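## Task

An unfixed microcentrifuge sits on a desk, and its rotor already carries four capped micro tubes: yellow 1 mL, orange 0.5 mL, green 1 mL and red 0.5 mL. From the unfixed rack next to it, move the violet-capped 1.5 mL tube and the blue-capped 1.5 mL tube into free rotor holes, seated all the way so each hangs by its cap. The six tubes, identical except for cap and contents, must end balanced about the rotor axis: equal volumes facing each other, or three equal volumes 120 degrees apart. Turning the rotor is allowed. White-capped tubes must finish in the rack. Then close the lid until it latches; it latches when its front edge is pressed down, and the blue lamp next to the LID key lights. Then start the machine with the SPIN key, whose label is printed above it like every key's; the display shows SPINNING while it runs, and a second SPIN press stops it. Points are lost if the lid is still moving quickly about a finger's width above its latched rest. Release everything at the end. Toppling or finishing tilted fails the task.

## Robot and tools

ROBOT. TidyBot++: a 0.54 x 0.50 x 0.38 m base on four powered casters, carrying one seven-joint arm with a two-finger Robotiq gripper. The shoulder sits 0.12 m ahead of the base centre and 0.68 m above the floor. Segments: upper arm 0.42 m, forearm 0.31 m, hand 0.31 m. Two cameras: base_camera, fixed on the front of the base and angled down, and wrist_camera, which looks along the hand. The arm starts folded, hand pointing down.

FRAMES. Base frame: origin on the floor below the base centre, x forward, y left, z up, metres. The odometry frame is the base frame as it was at scene start; base_odometry is wheel-count only (slip counts as motion), heading in rad, left positive, -3.142 to 3.142. hand_pose is the point between the finger pads, in the base frame; its z axis runs out along the fingers, and the fingers close along its y axis.

move. Every argument except cameras and blocking forms one action; its motions start together.
- base: an object of relative offsets from where the base is now, along its axes at the start of the command. translate_m (forward +, -2 to 2 m), strafe_m (left +, -2 to 2 m), rotate_rad (counter-clockwise from above +, -6.3 to 6.3 rad).
- joints: absolute angles by name, radians. joint_1_rad any angle (positive turns the arm clockwise from above, opposite to heading); joint_2_rad -2.249 to 2.249 (shoulder, 0 is upright, + leans forward); joint_3_rad any angle; joint_4_rad -2.579 to 2.579 (elbow, 0 straight); joint_5_rad any angle; joint_6_rad -2.099 to 2.099 (wrist); joint_7_rad any angle (hand pointing down: + turns it counter-clockwise from above; at 1.57 the fingers open to left and right). Unlimited joints go the short way, so send steps under half a turn. gripper_pos 0 (open, about 85 mm gap) to 1 (closed); gap is roughly 85 x (1 - gripper_pos) mm.
- target: one list of seven numbers, [x, y, z, qw, qx, qy, qz], an absolute hand pose in the base frame (metres, unit quaternion), the same form hand_pose prints. With target, joints may contain only gripper_pos.
- speeds: caps for this action only: translate_m and strafe_m 0.05 to 0.5 m/s (name only one when both are used), rotate_rad 0.1 to 1.57 rad/s.
- cameras: list of base_camera, wrist_camera or all; [] gives no images. blocking: true (default) returns when everything rests; false returns within about 0.5 s while motion continues.
A move with no action just reports state and pictures.

Other tools: wait(seconds 0 to 10, cameras); stop(cameras) brakes all running motions; zoom_image(camera, region [x0, y0, x1, y1] in pixels, top-left origin, at most 504 x 504); read_manual(section "licences"); finished_scene(scene 1 or 2), irreversible, and any later calls in that reply go to the next scene.

RESULTS. The move line reads done or the worst status. base_status, joint_status and hand_status: moving, done, off_target (rested short, may still push), contact_stop or time_out (unasked stops; the target is dropped), not_followed (a check withheld the joints; "joint command not followed" or "pose unreachable" with a cause), torque_fault, limit_stop_at_motor_heat. hand_target is where the hand would be with every joint at its target. motor_effort is percent of maximum, peak of the last action in brackets. base_tilt in degrees (forward, right). on_its_own lists uncommanded behaviour. Motor temperatures follow joint order; MOTOR HOT appears at 60 C, an OVER-TEMPERATURE FAULT at 75 C. ARM HIT flags a hard hit on the base or the arm itself. pictures names image order; earlier move reports a non-blocking move. scene_time counts time used.
A refused call (out-of-range value) or an unasked stop cancels the rest of that reply's move, wait and finished_scene calls; an unknown key only makes that call invalid.

PRACTICE. Arm targets usually end within about 3 cm; to correct, add (wanted minus measured hand_pose) to the last target's x, y, z. To hold still, resend hand_target, not hand_pose. A held load makes the arm sag; never command a joint to its current reading while loaded. A downward-pointing hand reaches at most about 0.94 m high, and only near the base. Forward, low poses close to the base often fail or swing the arm into the base; no check prevents that. The arm does not avoid the desk and keeps pushing on contact. Closed fingertips reach about 20 mm past hand_pose.

AVOID. Tipping: do not drive or turn while the arm is caught on something high, and do not reach far out from the folded pose or swing a stretched arm sideways; back away or retract to right a lean. Torque faults (over 104.5 N m on joints 1 to 4, 51.3 N m on joints 5 to 7) freeze the arm for 10 s. Long stretched holds heat motors.

Each tool is called after "Emit:" by a JSON object that holds its "method" and its "body", one argument or row to a line.

## Session

Emit:
{"method": "move", "body": {

}}

Scene clock: 0.00 s.
Motor temperatures (°C): [35 39 41 36 44 45 45]
base_odometry: x=+0.000 y=+0.000 heading=+0.000
base_tilt: forward=-0.4 right=+0.2
base_status: not commanded
joint_positions: joint_1_rad=+0.010 joint_2_rad=-0.398 joint_3_rad=+3.155 joint_4_rad=-2.525 joint_5_rad=+0.028 joint_6_rad=-0.899 joint_7_rad=+1.562 gripper_pos=+0.000
joint_status: not commanded
motor_effort: joint_1_rad=-1 joint_2_rad=+0 joint_3_rad=+0 joint_4_rad=+15 joint_5_rad=+0 joint_6_rad=+1 joint_7_rad=-1
hand_pose: x=+0.2590 y=-0.0081 z=+0.5947 quat_wxyz=(+0.009, +0.998, -0.008, +0.058) (m; base frame)
hand_target: x=+0.2585 y=-0.0081 z=+0.5944 quat_wxyz=(+0.009, +0.998, -0.008, +0.057) (m; base frame)
hand_status: not commanded
pictures: base_camera, wrist_camera
Images, in order (width x height): base_camera 644x364, wrist_camera 644x476.

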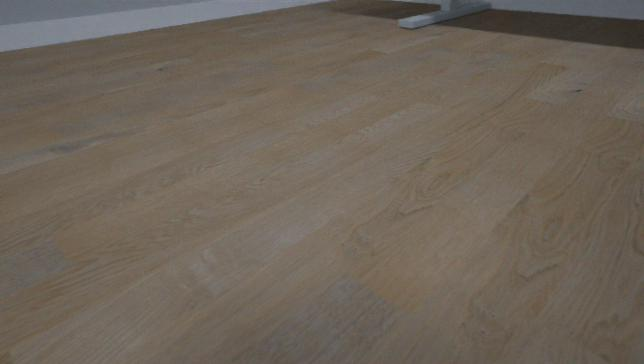

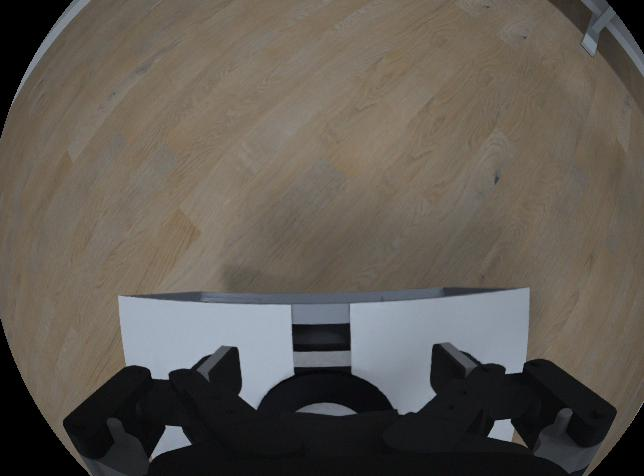

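Emit:
{"method": "move", "body": {
  "joints": {"joint_6_rad": 0.35}
}}

Scene clock: 4.00 s.
Motor temperatures (°C): [35 39 41 36 44 45 45]
move: done
base_odometry: x=+0.000 y=+0.000 heading=+0.000
base_tilt: forward=-0.4 right=+0.2
base_status: not commanded
joint_positions: joint_1_rad=+0.010 joint_2_rad=-0.398 joint_3_rad=+3.155 joint_4_rad=-2.521 joint_5_rad=+0.028 joint_6_rad=+0.290 joint_7_rad=+1.562 gripper_pos=+0.000
joint_status: all done
motor_effort: joint_1_rad=-1(1) joint_2_rad=-4(5) joint_3_rad=+0(1) joint_4_rad=+19(20) joint_5_rad=+0(1) joint_6_rad=+9(9) joint_7_rad=-1(2)
hand_pose: x=+0.5243 y=-0.0061 z=+0.8239 quat_wxyz=(+0.007, +0.794, -0.001, +0.608) (m; base frame)
hand_target: x=+0.5276 y=-0.0058 z=+0.8395 quat_wxyz=(+0.007, +0.776, -0.001, +0.630) (m; base frame)
hand_status: not commanded
pictures: base_camera, wrist_camera
Images, in order (width x height): base_camera 644x364, wrist_camera 644x476.

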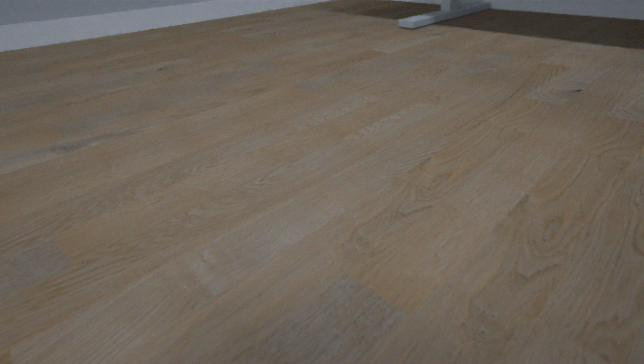

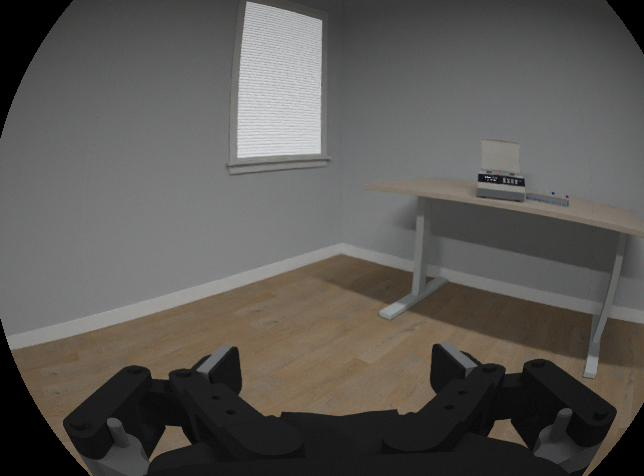

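Emit:
{"method": "zoom_image", "body": {
  "camera": "wrist_camera",
  "region": [350, 110, 644, 400]
}}

Scaled by 1.714.

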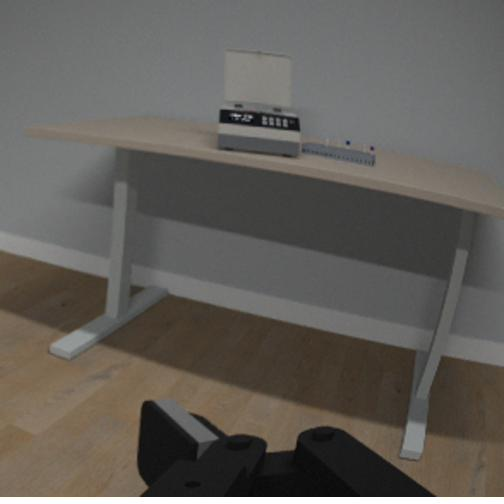

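Emit:
{"method": "move", "body": {
  "base": {"rotate_rad": -0.6}
}}

Emit:
{"method": "zoom_image", "body": {
  "camera": "wrist_camera",
  "region": [150, 100, 500, 350]
}}

Scene clock: 16.47 s.
Motor temperatures (°C): [35 39 41 36 44 46 45]
move: done
base_odometry: x=+0.000 y=+0.000 heading=-0.599
base_tilt: forward=-0.4 right=+0.2
base_status: done
joint_positions: joint_1_rad=+0.010 joint_2_rad=-0.398 joint_3_rad=+3.155 joint_4_rad=-2.521 joint_5_rad=+0.028 joint_6_rad=+0.291 joint_7_rad=+1.562 gripper_pos=+0.000
joint_status: not commanded
motor_effort: joint_1_rad=+0(2) joint_2_rad=-4(5) joint_3_rad=-1(1) joint_4_rad=+19(20) joint_5_rad=+0(1) joint_6_rad=+9(9) joint_7_rad=-1(1)
hand_pose: x=+0.5244 y=-0.0061 z=+0.8242 quat_wxyz=(+0.007, +0.793, -0.001, +0.609) (m; base frame)
hand_target: x=+0.5276 y=-0.0058 z=+0.8395 quat_wxyz=(+0.007, +0.776, -0.001, +0.630) (m; base frame)
hand_status: not commanded
pictures: base_camera, wrist_camera
Images, in order (width x height): base_camera 644x364, wrist_camera 644x476.

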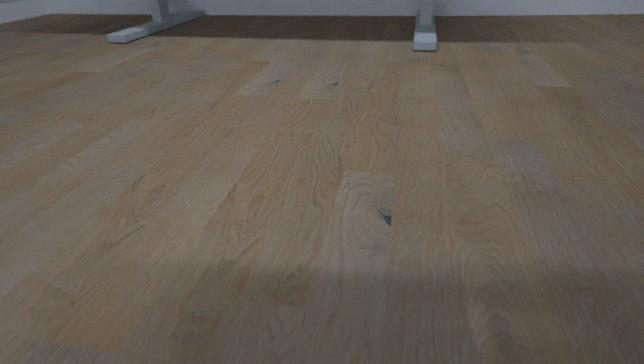

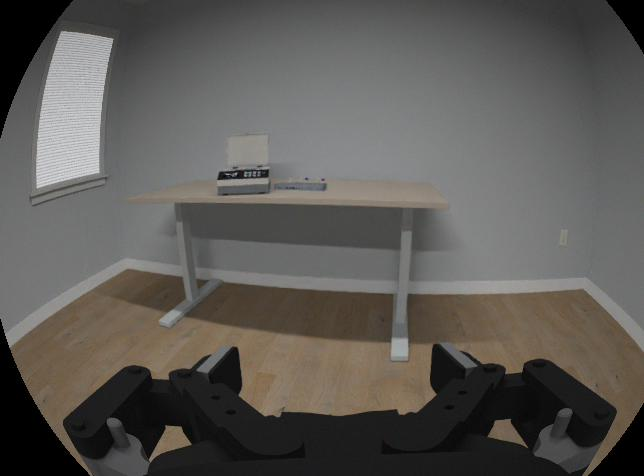

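Scaled by 1.440.

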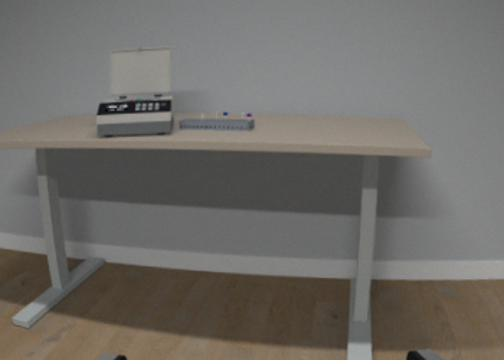

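Emit:
{"method": "move", "body": {
  "base": {"rotate_rad": -0.12, "strafe_m": 0.6, "translate_m": 0.7}
}}

Emit:
{"method": "zoom_image", "body": {
  "camera": "wrist_camera",
  "region": [150, 50, 500, 300]
}}

Scene clock: 37.47 s.
Motor temperatures (°C): [35 39 41 36 44 46 45]
move: done
base_odometry: x=+0.917 y=+0.101 heading=-0.720
base_tilt: forward=-0.4 right=+0.2
base_status: done
joint_positions: joint_1_rad=+0.010 joint_2_rad=-0.398 joint_3_rad=+3.155 joint_4_rad=-2.521 joint_5_rad=+0.028 joint_6_rad=+0.292 joint_7_rad=+1.562 gripper_pos=+0.000
joint_status: not commanded
motor_effort: joint_1_rad=-1(2) joint_2_rad=-4(6) joint_3_rad=+0(2) joint_4_rad=+19(20) joint_5_rad=+0(1) joint_6_rad=+9(9) joint_7_rad=-1(2)
hand_pose: x=+0.5245 y=-0.0061 z=+0.8246 quat_wxyz=(+0.007, +0.793, -0.001, +0.609) (m; base frame)
hand_target: x=+0.5276 y=-0.0058 z=+0.8395 quat_wxyz=(+0.007, +0.776, -0.001, +0.630) (m; base frame)
hand_status: not commanded
pictures: base_camera, wrist_camera
Images, in order (width x height): base_camera 644x364, wrist_camera 644x476.

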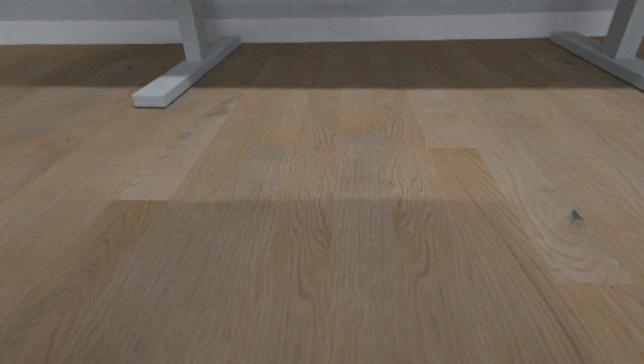

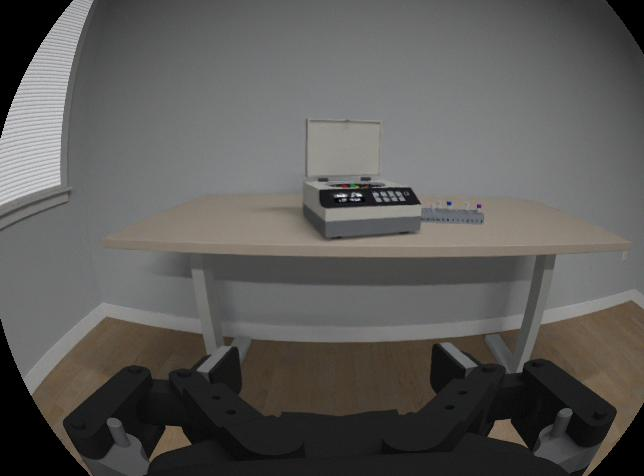

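Scaled by 1.440.

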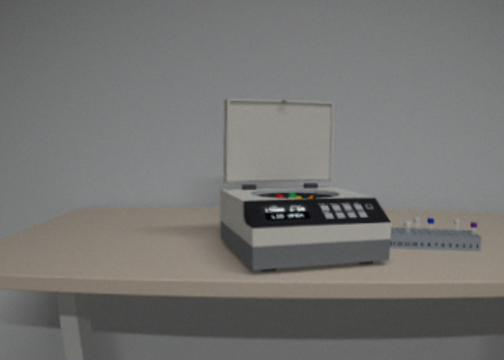

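Emit:
{"method": "move", "body": {
  "base": {"translate_m": 0.35},
  "joints": {"joint_2_rad": -0.2, "joint_4_rad": -1.4, "joint_6_rad": -1.0}
}}

Emit:
{"method": "zoom_image", "body": {
  "camera": "wrist_camera",
  "region": [200, 50, 550, 350]
}}

Scene clock: 55.23 s.
Motor temperatures (°C): [35 39 41 36 44 46 45]
move: done
base_odometry: x=+1.180 y=-0.130 heading=-0.719
base_tilt: forward=-0.4 right=+0.2
base_status: done
joint_positions: joint_1_rad=+0.010 joint_2_rad=-0.216 joint_3_rad=+3.155 joint_4_rad=-1.409 joint_5_rad=+0.028 joint_6_rad=-0.927 joint_7_rad=+1.562 gripper_pos=+0.000
joint_status: all done
motor_effort: joint_1_rad=-1(1) joint_2_rad=-11(14) joint_3_rad=-1(1) joint_4_rad=+20(23) joint_5_rad=+0(1) joint_6_rad=+8(10) joint_7_rad=-1(1)
hand_pose: x=+0.5863 y=-0.0175 z=+1.0465 quat_wxyz=(+0.016, +0.872, -0.013, +0.489) (m; base frame)
hand_target: x=+0.5799 y=-0.0176 z=+1.0250 quat_wxyz=(+0.016, +0.891, -0.013, +0.453) (m; base frame)
hand_status: not commanded
pictures: base_camera, wrist_camera
Images, in order (width x height): base_camera 644x364, wrist_camera 644x476.

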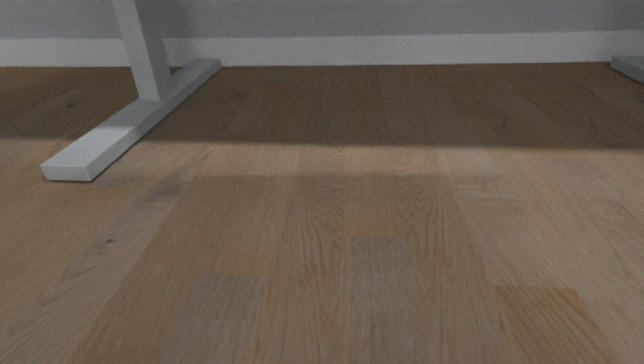

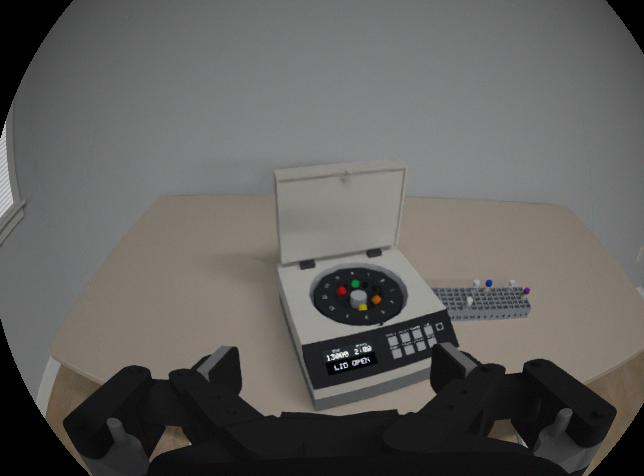

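Scaled by 1.440.

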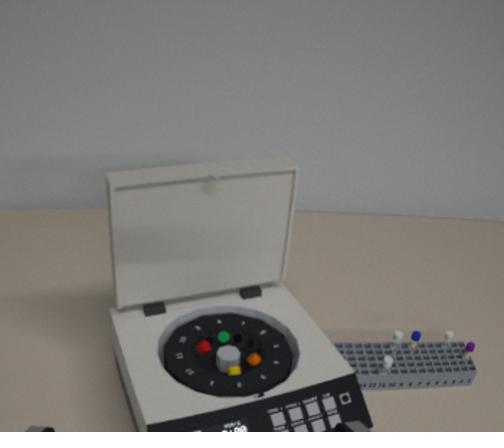

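Emit:
{"method": "zoom_image", "body": {
  "camera": "wrist_camera",
  "region": [300, 255, 420, 335]
}}

Emit:
{"method": "zoom_image", "body": {
  "camera": "wrist_camera",
  "region": [420, 260, 550, 340]
}}

Scaled by 4.200.

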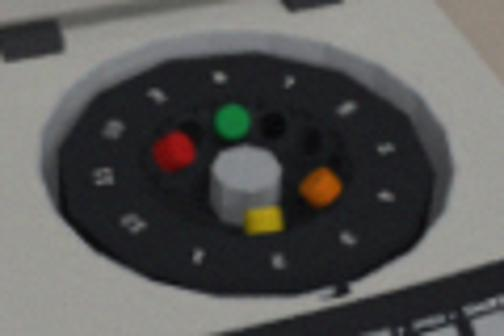

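Scaled by 3.877.

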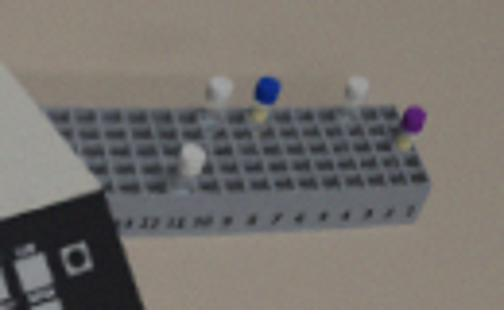

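Emit:
{"method": "move", "body": {
  "base": {"translate_m": 0.25},
  "joints": {"joint_2_rad": 0.056, "joint_4_rad": -1.024, "joint_6_rad": -1.68}
}}

Emit:
{"method": "zoom_image", "body": {
  "camera": "wrist_camera",
  "region": [250, 130, 400, 280]
}}

Scene clock: 69.97 s.
Motor temperatures (°C): [34 39 40 36 44 45 45]
move: done
base_odometry: x=+1.368 y=-0.295 heading=-0.719
base_tilt: forward=-0.4 right=+0.2
base_status: done
joint_positions: joint_1_rad=+0.010 joint_2_rad=+0.063 joint_3_rad=+3.155 joint_4_rad=-1.034 joint_5_rad=+0.028 joint_6_rad=-1.609 joint_7_rad=+1.562 gripper_pos=+0.000
joint_status: all done
motor_effort: joint_1_rad=+0(1) joint_2_rad=-18(24) joint_3_rad=+0(1) joint_4_rad=+17(21) joint_5_rad=+0(1) joint_6_rad=+4(9) joint_7_rad=-1(1)
hand_pose: x=+0.5564 y=-0.0174 z=+0.9629 quat_wxyz=(+0.015, +0.976, -0.019, +0.216) (m; base frame)
hand_target: x=+0.5356 y=-0.0169 z=+0.9613 quat_wxyz=(+0.015, +0.982, -0.020, +0.190) (m; base frame)
hand_status: not commanded
pictures: base_camera, wrist_camera
Images, in order (width x height): base_camera 644x364, wrist_camera 644x476.

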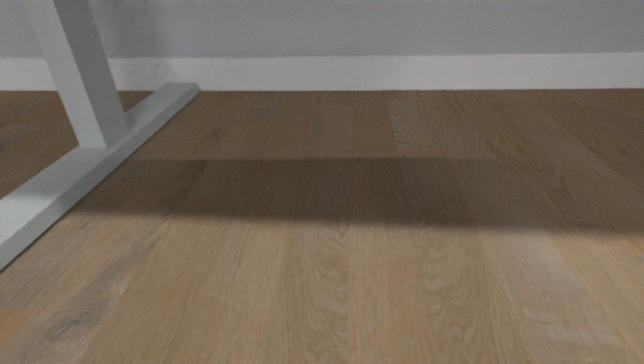

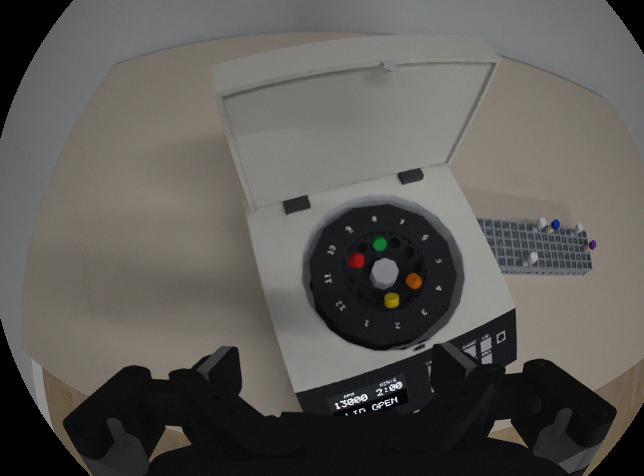

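Scaled by 3.360.

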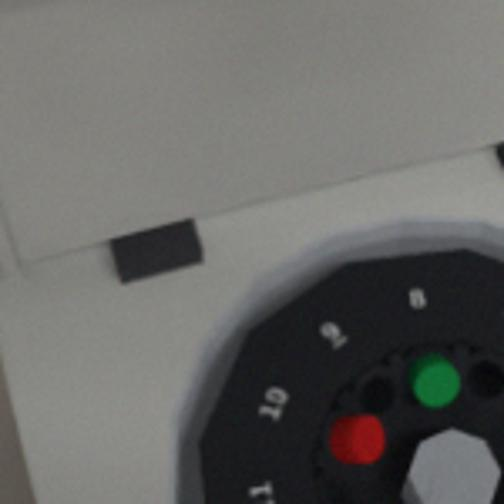

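Emit:
{"method": "zoom_image", "body": {
  "camera": "wrist_camera",
  "region": [335, 225, 435, 325]
}}

Emit:
{"method": "zoom_image", "body": {
  "camera": "wrist_camera",
  "region": [470, 190, 610, 300]
}}

Scaled by 5.040.

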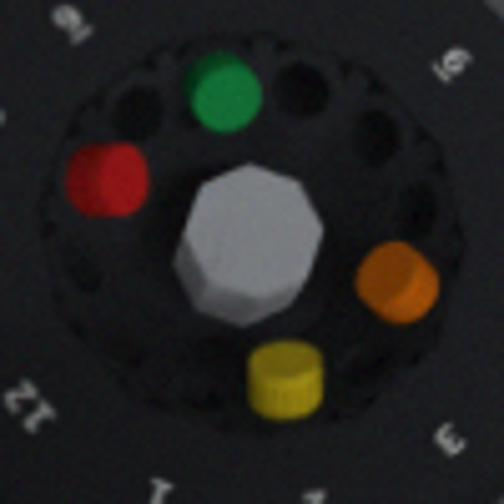

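Scaled by 3.600.

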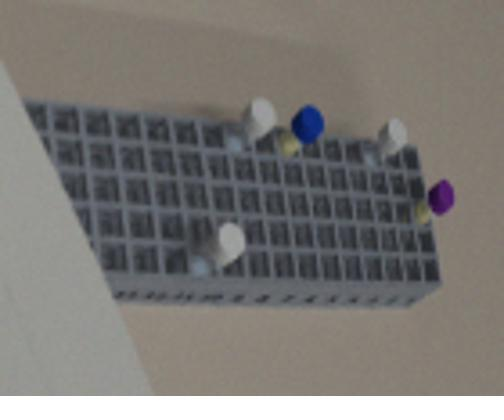

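Emit:
{"method": "move", "body": {
  "base": {"translate_m": 0.137, "strafe_m": -0.233, "rotate_rad": 0.24}
}}

Emit:
{"method": "zoom_image", "body": {
  "camera": "wrist_camera",
  "region": [270, 170, 390, 290]
}}

Scene clock: 95.53 s.
Motor temperatures (°C): [34 39 40 36 44 45 45]
move: done
base_odometry: x=+1.318 y=-0.560 heading=-0.478
base_tilt: forward=-0.4 right=+0.2
base_status: done
joint_positions: joint_1_rad=+0.009 joint_2_rad=+0.063 joint_3_rad=+3.155 joint_4_rad=-1.033 joint_5_rad=+0.028 joint_6_rad=-1.614 joint_7_rad=+1.562 gripper_pos=+0.000
joint_status: not commanded
motor_effort: joint_1_rad=+0(3) joint_2_rad=-18(20) joint_3_rad=+0(3) joint_4_rad=+17(18) joint_5_rad=+1(2) joint_6_rad=+4(4) joint_7_rad=-1(2)
hand_pose: x=+0.5550 y=-0.0167 z=+0.9627 quat_wxyz=(+0.015, +0.977, -0.018, +0.214) (m; base frame)
hand_target: x=+0.5356 y=-0.0169 z=+0.9613 quat_wxyz=(+0.015, +0.982, -0.020, +0.190) (m; base frame)
hand_status: not commanded
pictures: base_camera, wrist_camera
Images, in order (width x height): base_camera 644x364, wrist_camera 644x476.

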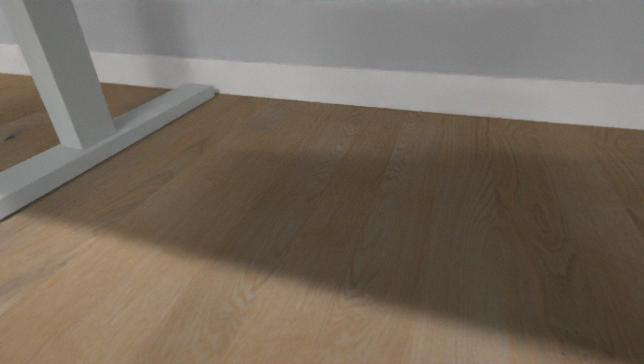

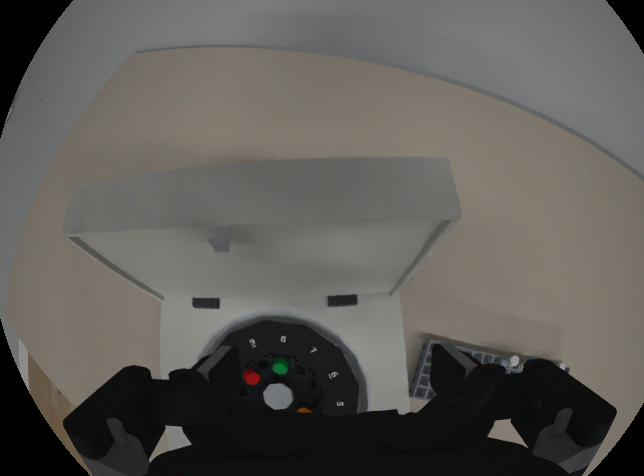

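Scaled by 4.200.

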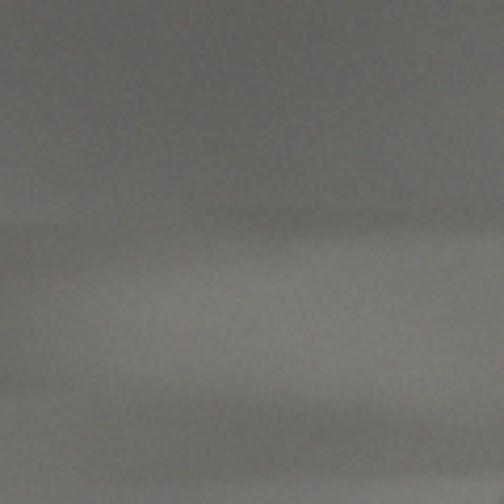

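Emit:
{"method": "move", "body": {
  "base": {"translate_m": -0.05, "strafe_m": 0.03},
  "joints": {"joint_2_rad": 0.133, "joint_4_rad": -0.933, "joint_6_rad": -2.0}
}}

Emit:
{"method": "zoom_image", "body": {
  "camera": "wrist_camera",
  "region": [230, 150, 410, 310]
}}

Scene clock: 107.63 s.
Motor temperatures (°C): [34 39 40 36 44 45 45]
move: done
base_odometry: x=+1.287 y=-0.511 heading=-0.478
base_tilt: forward=-0.4 right=+0.2
base_status: done
joint_positions: joint_1_rad=+0.009 joint_2_rad=+0.125 joint_3_rad=+3.155 joint_4_rad=-0.944 joint_5_rad=+0.028 joint_6_rad=-1.933 joint_7_rad=+1.562 gripper_pos=+0.000
joint_status: all done
motor_effort: joint_1_rad=+0(2) joint_2_rad=-19(22) joint_3_rad=-1(1) joint_4_rad=+15(17) joint_5_rad=+1(1) joint_6_rad=+2(4) joint_7_rad=-1(2)
hand_pose: x=+0.4903 y=-0.0145 z=+0.9426 quat_wxyz=(+0.014, +0.997, -0.021, +0.070) (m; base frame)
hand_target: x=+0.4733 y=-0.0144 z=+0.9406 quat_wxyz=(+0.014, +0.999, -0.022, +0.038) (m; base frame)
hand_status: not commanded
pictures: base_camera, wrist_camera
Images, in order (width x height): base_camera 644x364, wrist_camera 644x476.

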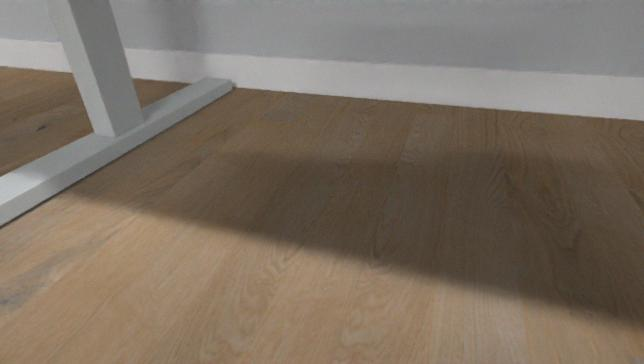

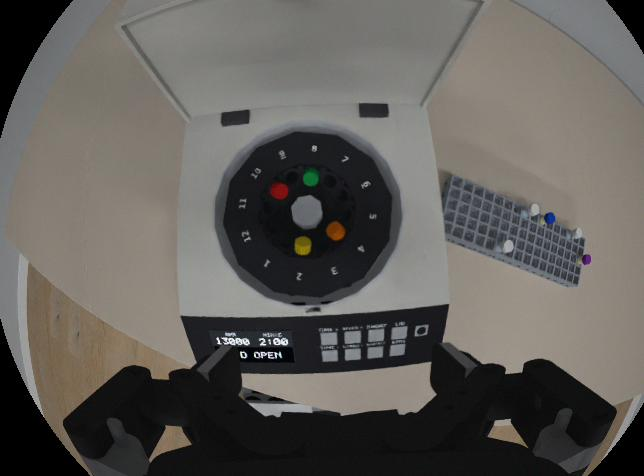

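Scaled by 2.800.

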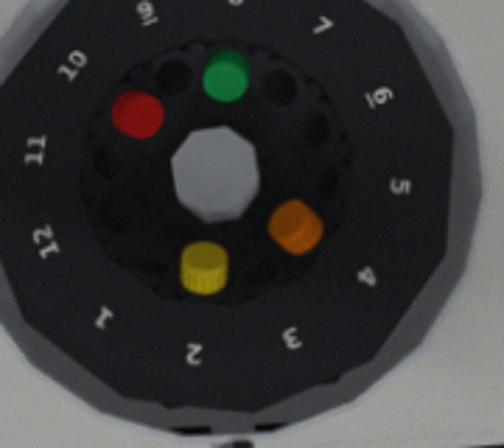

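Emit:
{"method": "zoom_image", "body": {
  "camera": "wrist_camera",
  "region": [256, 162, 356, 262]
}}

Emit:
{"method": "zoom_image", "body": {
  "camera": "wrist_camera",
  "region": [435, 165, 605, 295]
}}

Scaled by 5.040.

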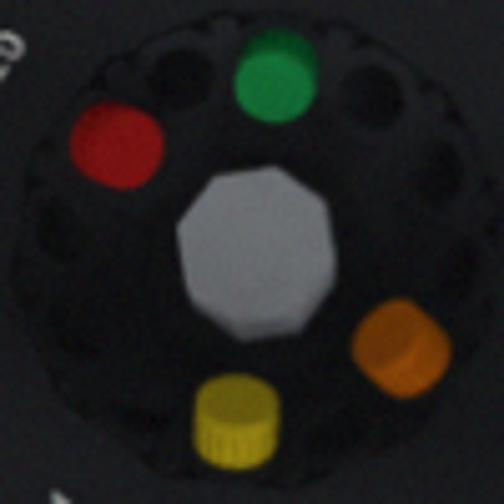

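Scaled by 2.965.

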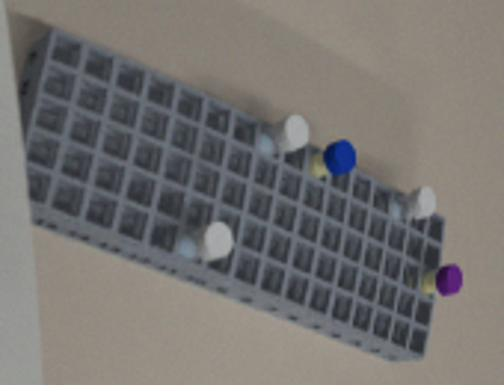

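Emit:
{"method": "move", "body": {
  "joints": {"joint_2_rad": -0.506, "joint_4_rad": -1.897, "joint_6_rad": -1.03}
}}

Emit:
{"method": "zoom_image", "body": {
  "camera": "wrist_camera",
  "region": [240, 160, 380, 290]
}}

Scene clock: 131.43 s.
Motor temperatures (°C): [34 39 40 36 44 45 45]
move: done
base_odometry: x=+1.287 y=-0.511 heading=-0.478
base_tilt: forward=-0.4 right=+0.2
base_status: not commanded
joint_positions: joint_1_rad=+0.009 joint_2_rad=-0.490 joint_3_rad=+3.155 joint_4_rad=-1.879 joint_5_rad=+0.028 joint_6_rad=-1.094 joint_7_rad=+1.562 gripper_pos=+0.000
joint_status: all done
motor_effort: joint_1_rad=-1(1) joint_2_rad=-1(20) joint_3_rad=+0(1) joint_4_rad=+19(21) joint_5_rad=+0(1) joint_6_rad=+6(6) joint_7_rad=+0(2)
hand_pose: x=+0.4206 y=-0.0136 z=+0.8638 quat_wxyz=(+0.013, +0.946, -0.013, +0.323) (m; base frame)
hand_target: x=+0.4297 y=-0.0141 z=+0.8723 quat_wxyz=(+0.013, +0.936, -0.013, +0.352) (m; base frame)
hand_status: not commanded
pictures: base_camera, wrist_camera
Images, in order (width x height): base_camera 644x364, wrist_camera 644x476.

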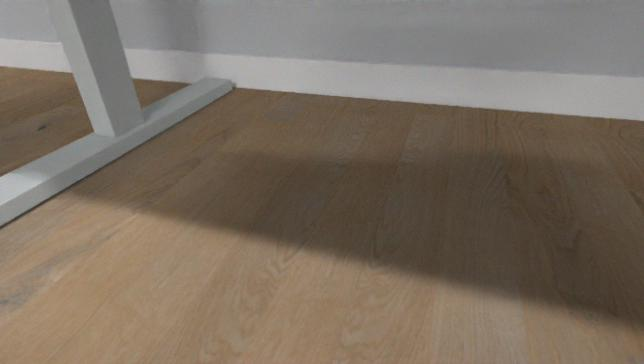

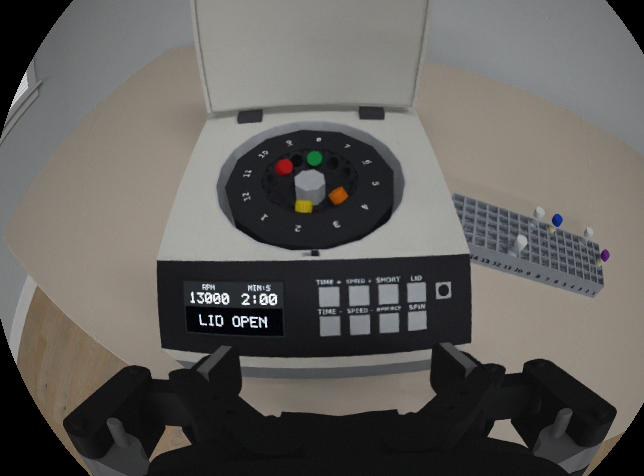

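Scaled by 3.600.

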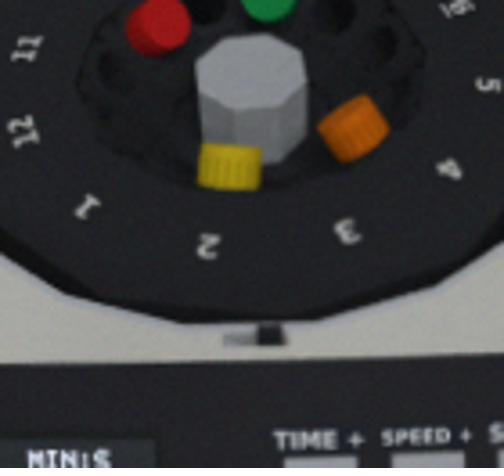

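Emit:
{"method": "zoom_image", "body": {
  "camera": "wrist_camera",
  "region": [260, 140, 360, 220]
}}

Emit:
{"method": "zoom_image", "body": {
  "camera": "wrist_camera",
  "region": [450, 185, 620, 305]
}}

Scaled by 5.040.

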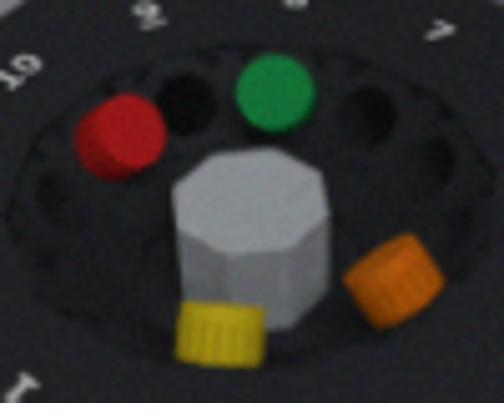

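Scaled by 2.965.

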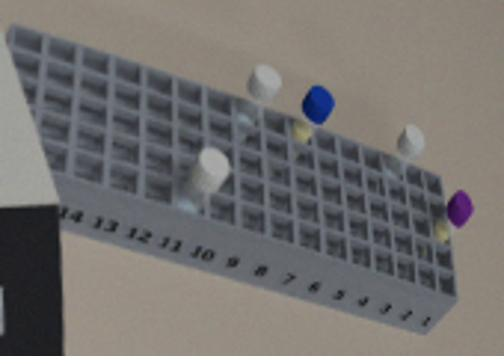

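Emit:
{"method": "move", "body": {
  "joints": {"joint_1_rad": 0.03, "joint_2_rad": 0.425, "joint_3_rad": 3.125, "joint_4_rad": -0.745, "joint_5_rad": -0.06, "joint_6_rad": -2.015, "joint_7_rad": 2.03, "gripper_pos": 0.5}
}}

Emit:
{"method": "zoom_image", "body": {
  "camera": "wrist_camera",
  "region": [200, 300, 450, 476]
}}

Scene clock: 155.47 s.
Motor temperatures (°C): [34 39 40 36 44 45 45]
move: done
base_odometry: x=+1.287 y=-0.511 heading=-0.478
base_tilt: forward=-0.4 right=+0.2
base_status: not commanded
joint_positions: joint_1_rad=+0.009 joint_2_rad=+0.418 joint_3_rad=+3.147 joint_4_rad=-0.757 joint_5_rad=+0.007 joint_6_rad=-1.947 joint_7_rad=+1.948 gripper_pos=+0.500
joint_status: all done
motor_effort: joint_1_rad=+0(1) joint_2_rad=-29(30) joint_3_rad=-1(2) joint_4_rad=+16(22) joint_5_rad=+0(2) joint_6_rad=+0(7) joint_7_rad=-1(2)
hand_pose: x=+0.5860 y=-0.0069 z=+0.8764 quat_wxyz=(+0.006, +0.984, +0.179, +0.009) (m; base frame)
hand_target: x=+0.5682 y=+0.0102 z=+0.8775 quat_wxyz=(-0.035, +0.972, +0.232, -0.014) (m; base frame)
hand_status: not commanded
pictures: base_camera, wrist_camera
Images, in order (width x height): base_camera 644x364, wrist_camera 644x476.

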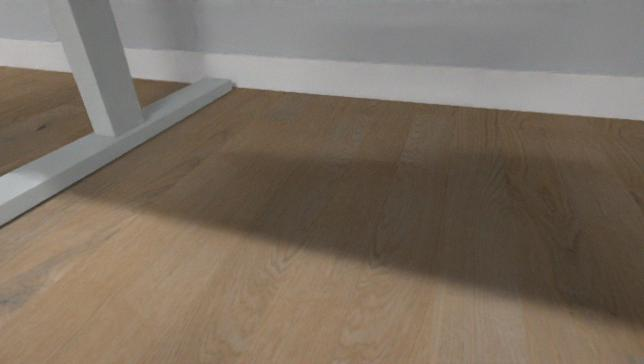

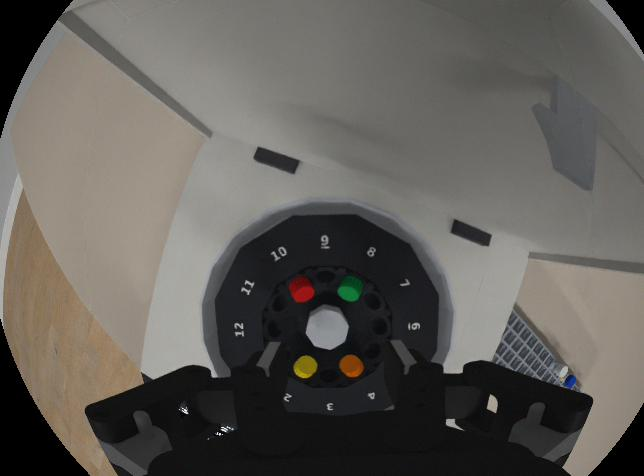

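Scaled by 2.016.

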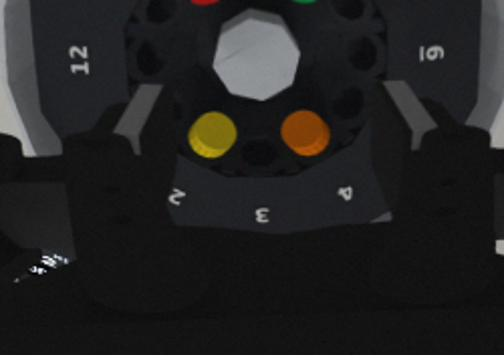

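Emit:
{"method": "move", "body": {
  "joints": {"joint_2_rad": 0.395, "joint_4_rad": -0.893, "joint_6_rad": -1.785, "gripper_pos": 0.58}
}}

Emit:
{"method": "zoom_image", "body": {
  "camera": "wrist_camera",
  "region": [220, 280, 440, 440]
}}

Scene clock: 170.30 s.
Motor temperatures (°C): [34 40 40 36 44 45 45]
move: done
base_odometry: x=+1.287 y=-0.511 heading=-0.478
base_tilt: forward=-0.4 right=+0.2
base_status: not commanded
joint_positions: joint_1_rad=+0.009 joint_2_rad=+0.411 joint_3_rad=+3.147 joint_4_rad=-0.874 joint_5_rad=+0.006 joint_6_rad=-1.842 joint_7_rad=+1.949 gripper_pos=+0.580
joint_status: all done
motor_effort: joint_1_rad=-1(1) joint_2_rad=-29(31) joint_3_rad=+0(1) joint_4_rad=+16(17) joint_5_rad=+0(0) joint_6_rad=+0(1) joint_7_rad=-1(2)
hand_pose: x=+0.5933 y=-0.0068 z=+0.8449 quat_wxyz=(+0.005, +0.984, +0.180, +0.006) (m; base frame)
hand_target: x=+0.6040 y=+0.0114 z=+0.8481 quat_wxyz=(-0.023, +0.973, +0.227, +0.041) (m; base frame)
hand_status: not commanded
pictures: base_camera, wrist_camera
Images, in order (width x height): base_camera 644x364, wrist_camera 644x476.

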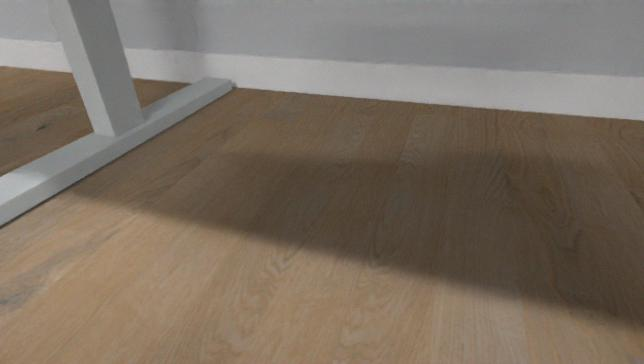

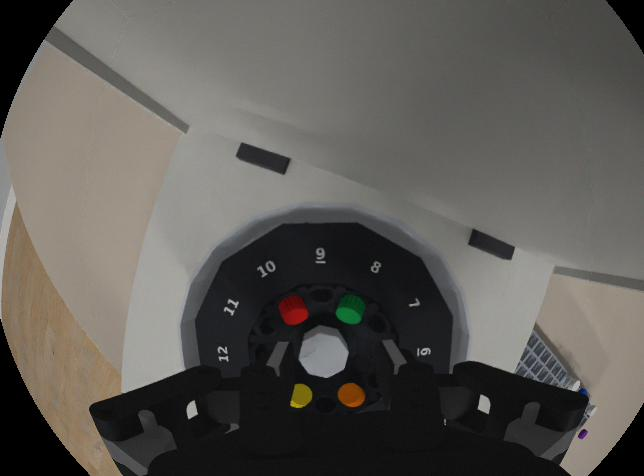

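Scaled by 2.291.

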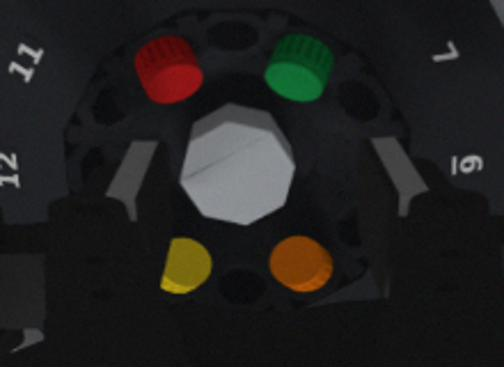

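Emit:
{"method": "move", "body": {
  "joints": {"joint_1_rad": -0.02, "joint_2_rad": 0.392, "joint_4_rad": -0.901, "joint_6_rad": -1.918, "gripper_pos": 0.64}
}}

Emit:
{"method": "zoom_image", "body": {
  "camera": "wrist_camera",
  "region": [220, 280, 440, 440]
}}

Scene clock: 189.40 s.
Motor temperatures (°C): [34 40 40 36 44 45 45]
move: done
base_odometry: x=+1.287 y=-0.511 heading=-0.478
base_tilt: forward=-0.4 right=+0.2
base_status: not commanded
joint_positions: joint_1_rad=-0.006 joint_2_rad=+0.403 joint_3_rad=+3.145 joint_4_rad=-0.877 joint_5_rad=+0.005 joint_6_rad=-1.889 joint_7_rad=+1.949 gripper_pos=+0.640
joint_status: all done
motor_effort: joint_1_rad=-1(3) joint_2_rad=-27(29) joint_3_rad=-1(2) joint_4_rad=+15(16) joint_5_rad=+0(1) joint_6_rad=+0(2) joint_7_rad=+0(1)
hand_pose: x=+0.5768 y=+0.0014 z=+0.8477 quat_wxyz=(+0.001, +0.982, +0.189, -0.014) (m; base frame)
hand_target: x=+0.5592 y=+0.0334 z=+0.8471 quat_wxyz=(-0.038, +0.966, +0.254, -0.027) (m; base frame)
hand_status: not commanded
pictures: base_camera, wrist_camera
Images, in order (width x height): base_camera 644x364, wrist_camera 644x476.

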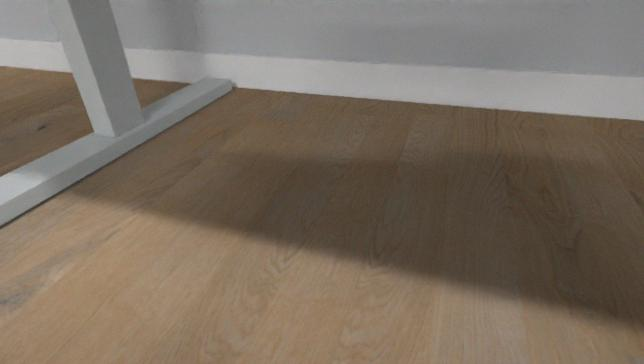

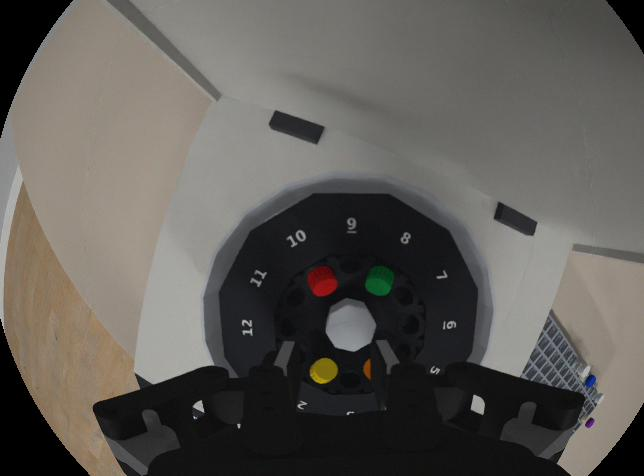

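Scaled by 2.291.

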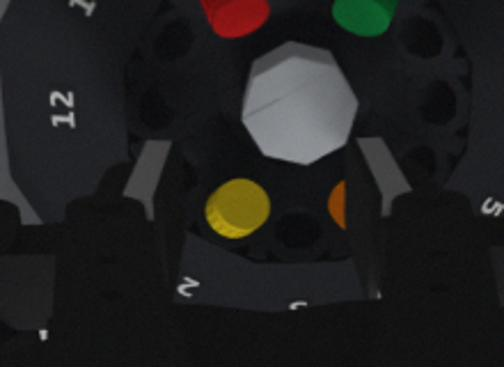

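Emit:
{"method": "move", "body": {
  "joints": {"joint_1_rad": 0.02, "joint_2_rad": 0.392, "joint_4_rad": -0.901, "joint_6_rad": -1.81, "gripper_pos": 0.64}
}}

Emit:
{"method": "zoom_image", "body": {
  "camera": "wrist_camera",
  "region": [220, 280, 440, 440]
}}

Scene clock: 199.10 s.
Motor temperatures (°C): [34 40 40 36 44 45 45]
move: done
base_odometry: x=+1.287 y=-0.511 heading=-0.478
base_tilt: forward=-0.4 right=+0.2
base_status: not commanded
joint_positions: joint_1_rad=+0.008 joint_2_rad=+0.403 joint_3_rad=+3.143 joint_4_rad=-0.884 joint_5_rad=+0.004 joint_6_rad=-1.840 joint_7_rad=+1.949 gripper_pos=+0.640
joint_status: all done
motor_effort: joint_1_rad=-1(2) joint_2_rad=-29(30) joint_3_rad=+0(2) joint_4_rad=+16(16) joint_5_rad=+0(1) joint_6_rad=+0(2) joint_7_rad=-1(1)
hand_pose: x=+0.5905 y=-0.0041 z=+0.8457 quat_wxyz=(+0.004, +0.983, +0.183, +0.007) (m; base frame)
hand_target: x=+0.5938 y=+0.0162 z=+0.8466 quat_wxyz=(-0.027, +0.972, +0.233, +0.026) (m; base frame)
hand_status: not commanded
pictures: base_camera, wrist_camera
Images, in order (width x height): base_camera 644x364, wrist_camera 644x476.

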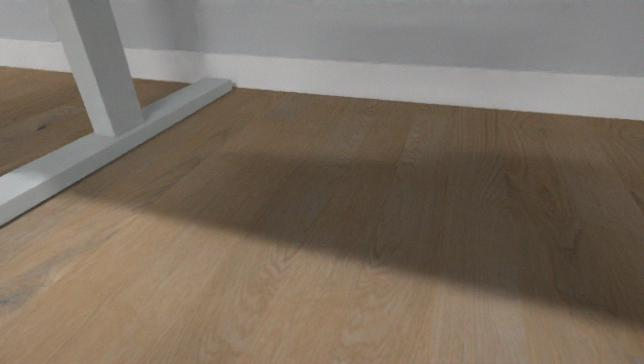

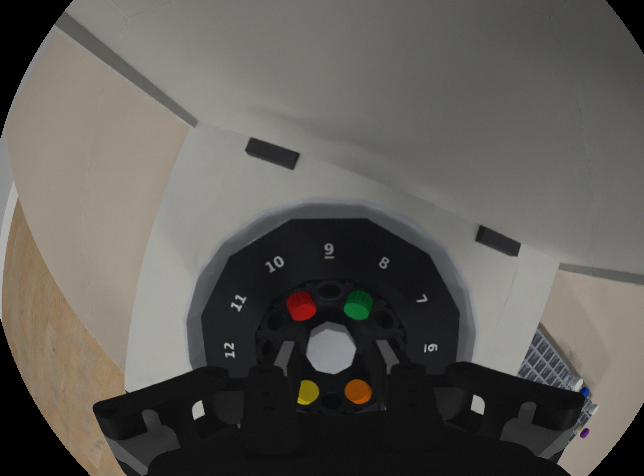

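Scaled by 2.291.

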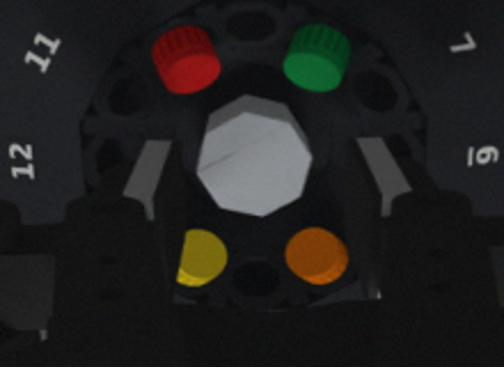

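Emit:
{"method": "move", "body": {
  "joints": {"joint_2_rad": 0.380, "joint_4_rad": -0.965, "joint_6_rad": -1.762}
}}

Emit:
{"method": "zoom_image", "body": {
  "camera": "wrist_camera",
  "region": [220, 280, 440, 440]
}}

Scene clock: 205.67 s.
Motor temperatures (°C): [34 40 40 36 44 45 45]
move: done
base_odometry: x=+1.287 y=-0.511 heading=-0.478
base_tilt: forward=-0.4 right=+0.2
base_status: not commanded
joint_positions: joint_1_rad=+0.008 joint_2_rad=+0.379 joint_3_rad=+3.143 joint_4_rad=-0.929 joint_5_rad=+0.004 joint_6_rad=-1.806 joint_7_rad=+1.949 gripper_pos=+0.640
joint_status: all done
motor_effort: joint_1_rad=-1(1) joint_2_rad=-24(29) joint_3_rad=-1(1) joint_4_rad=+13(16) joint_5_rad=+0(0) joint_6_rad=-1(2) joint_7_rad=-1(1)
hand_pose: x=+0.5868 y=-0.0041 z=+0.8433 quat_wxyz=(+0.005, +0.983, +0.183, +0.013) (m; base frame)
hand_target: x=+0.5920 y=+0.0166 z=+0.8326 quat_wxyz=(-0.028, +0.972, +0.231, +0.024) (m; base frame)
hand_status: not commanded
pictures: base_camera, wrist_camera
Images, in order (width x height): base_camera 644x364, wrist_camera 644x476.

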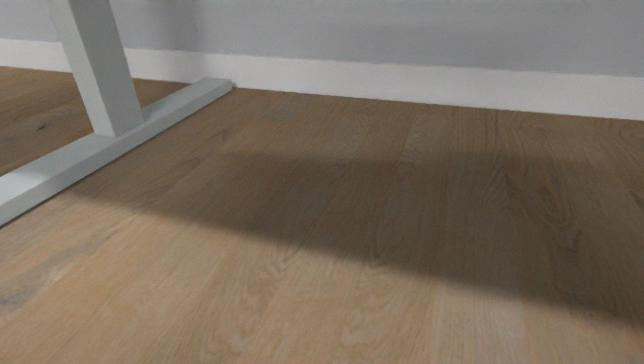

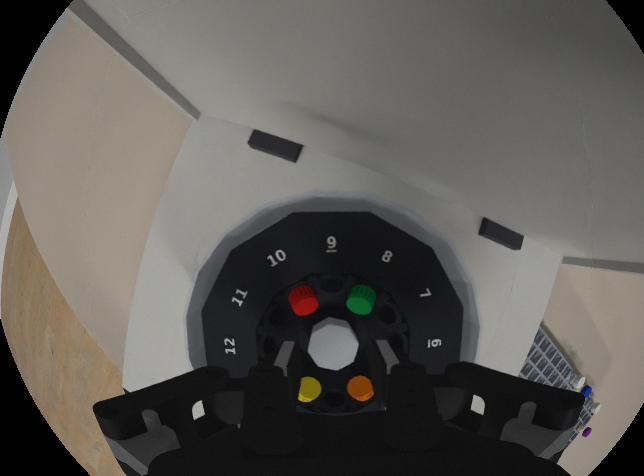

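Scaled by 2.291.

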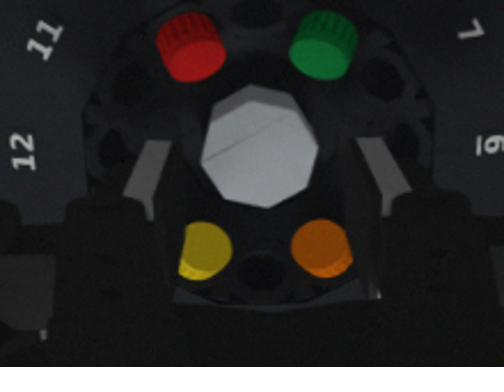

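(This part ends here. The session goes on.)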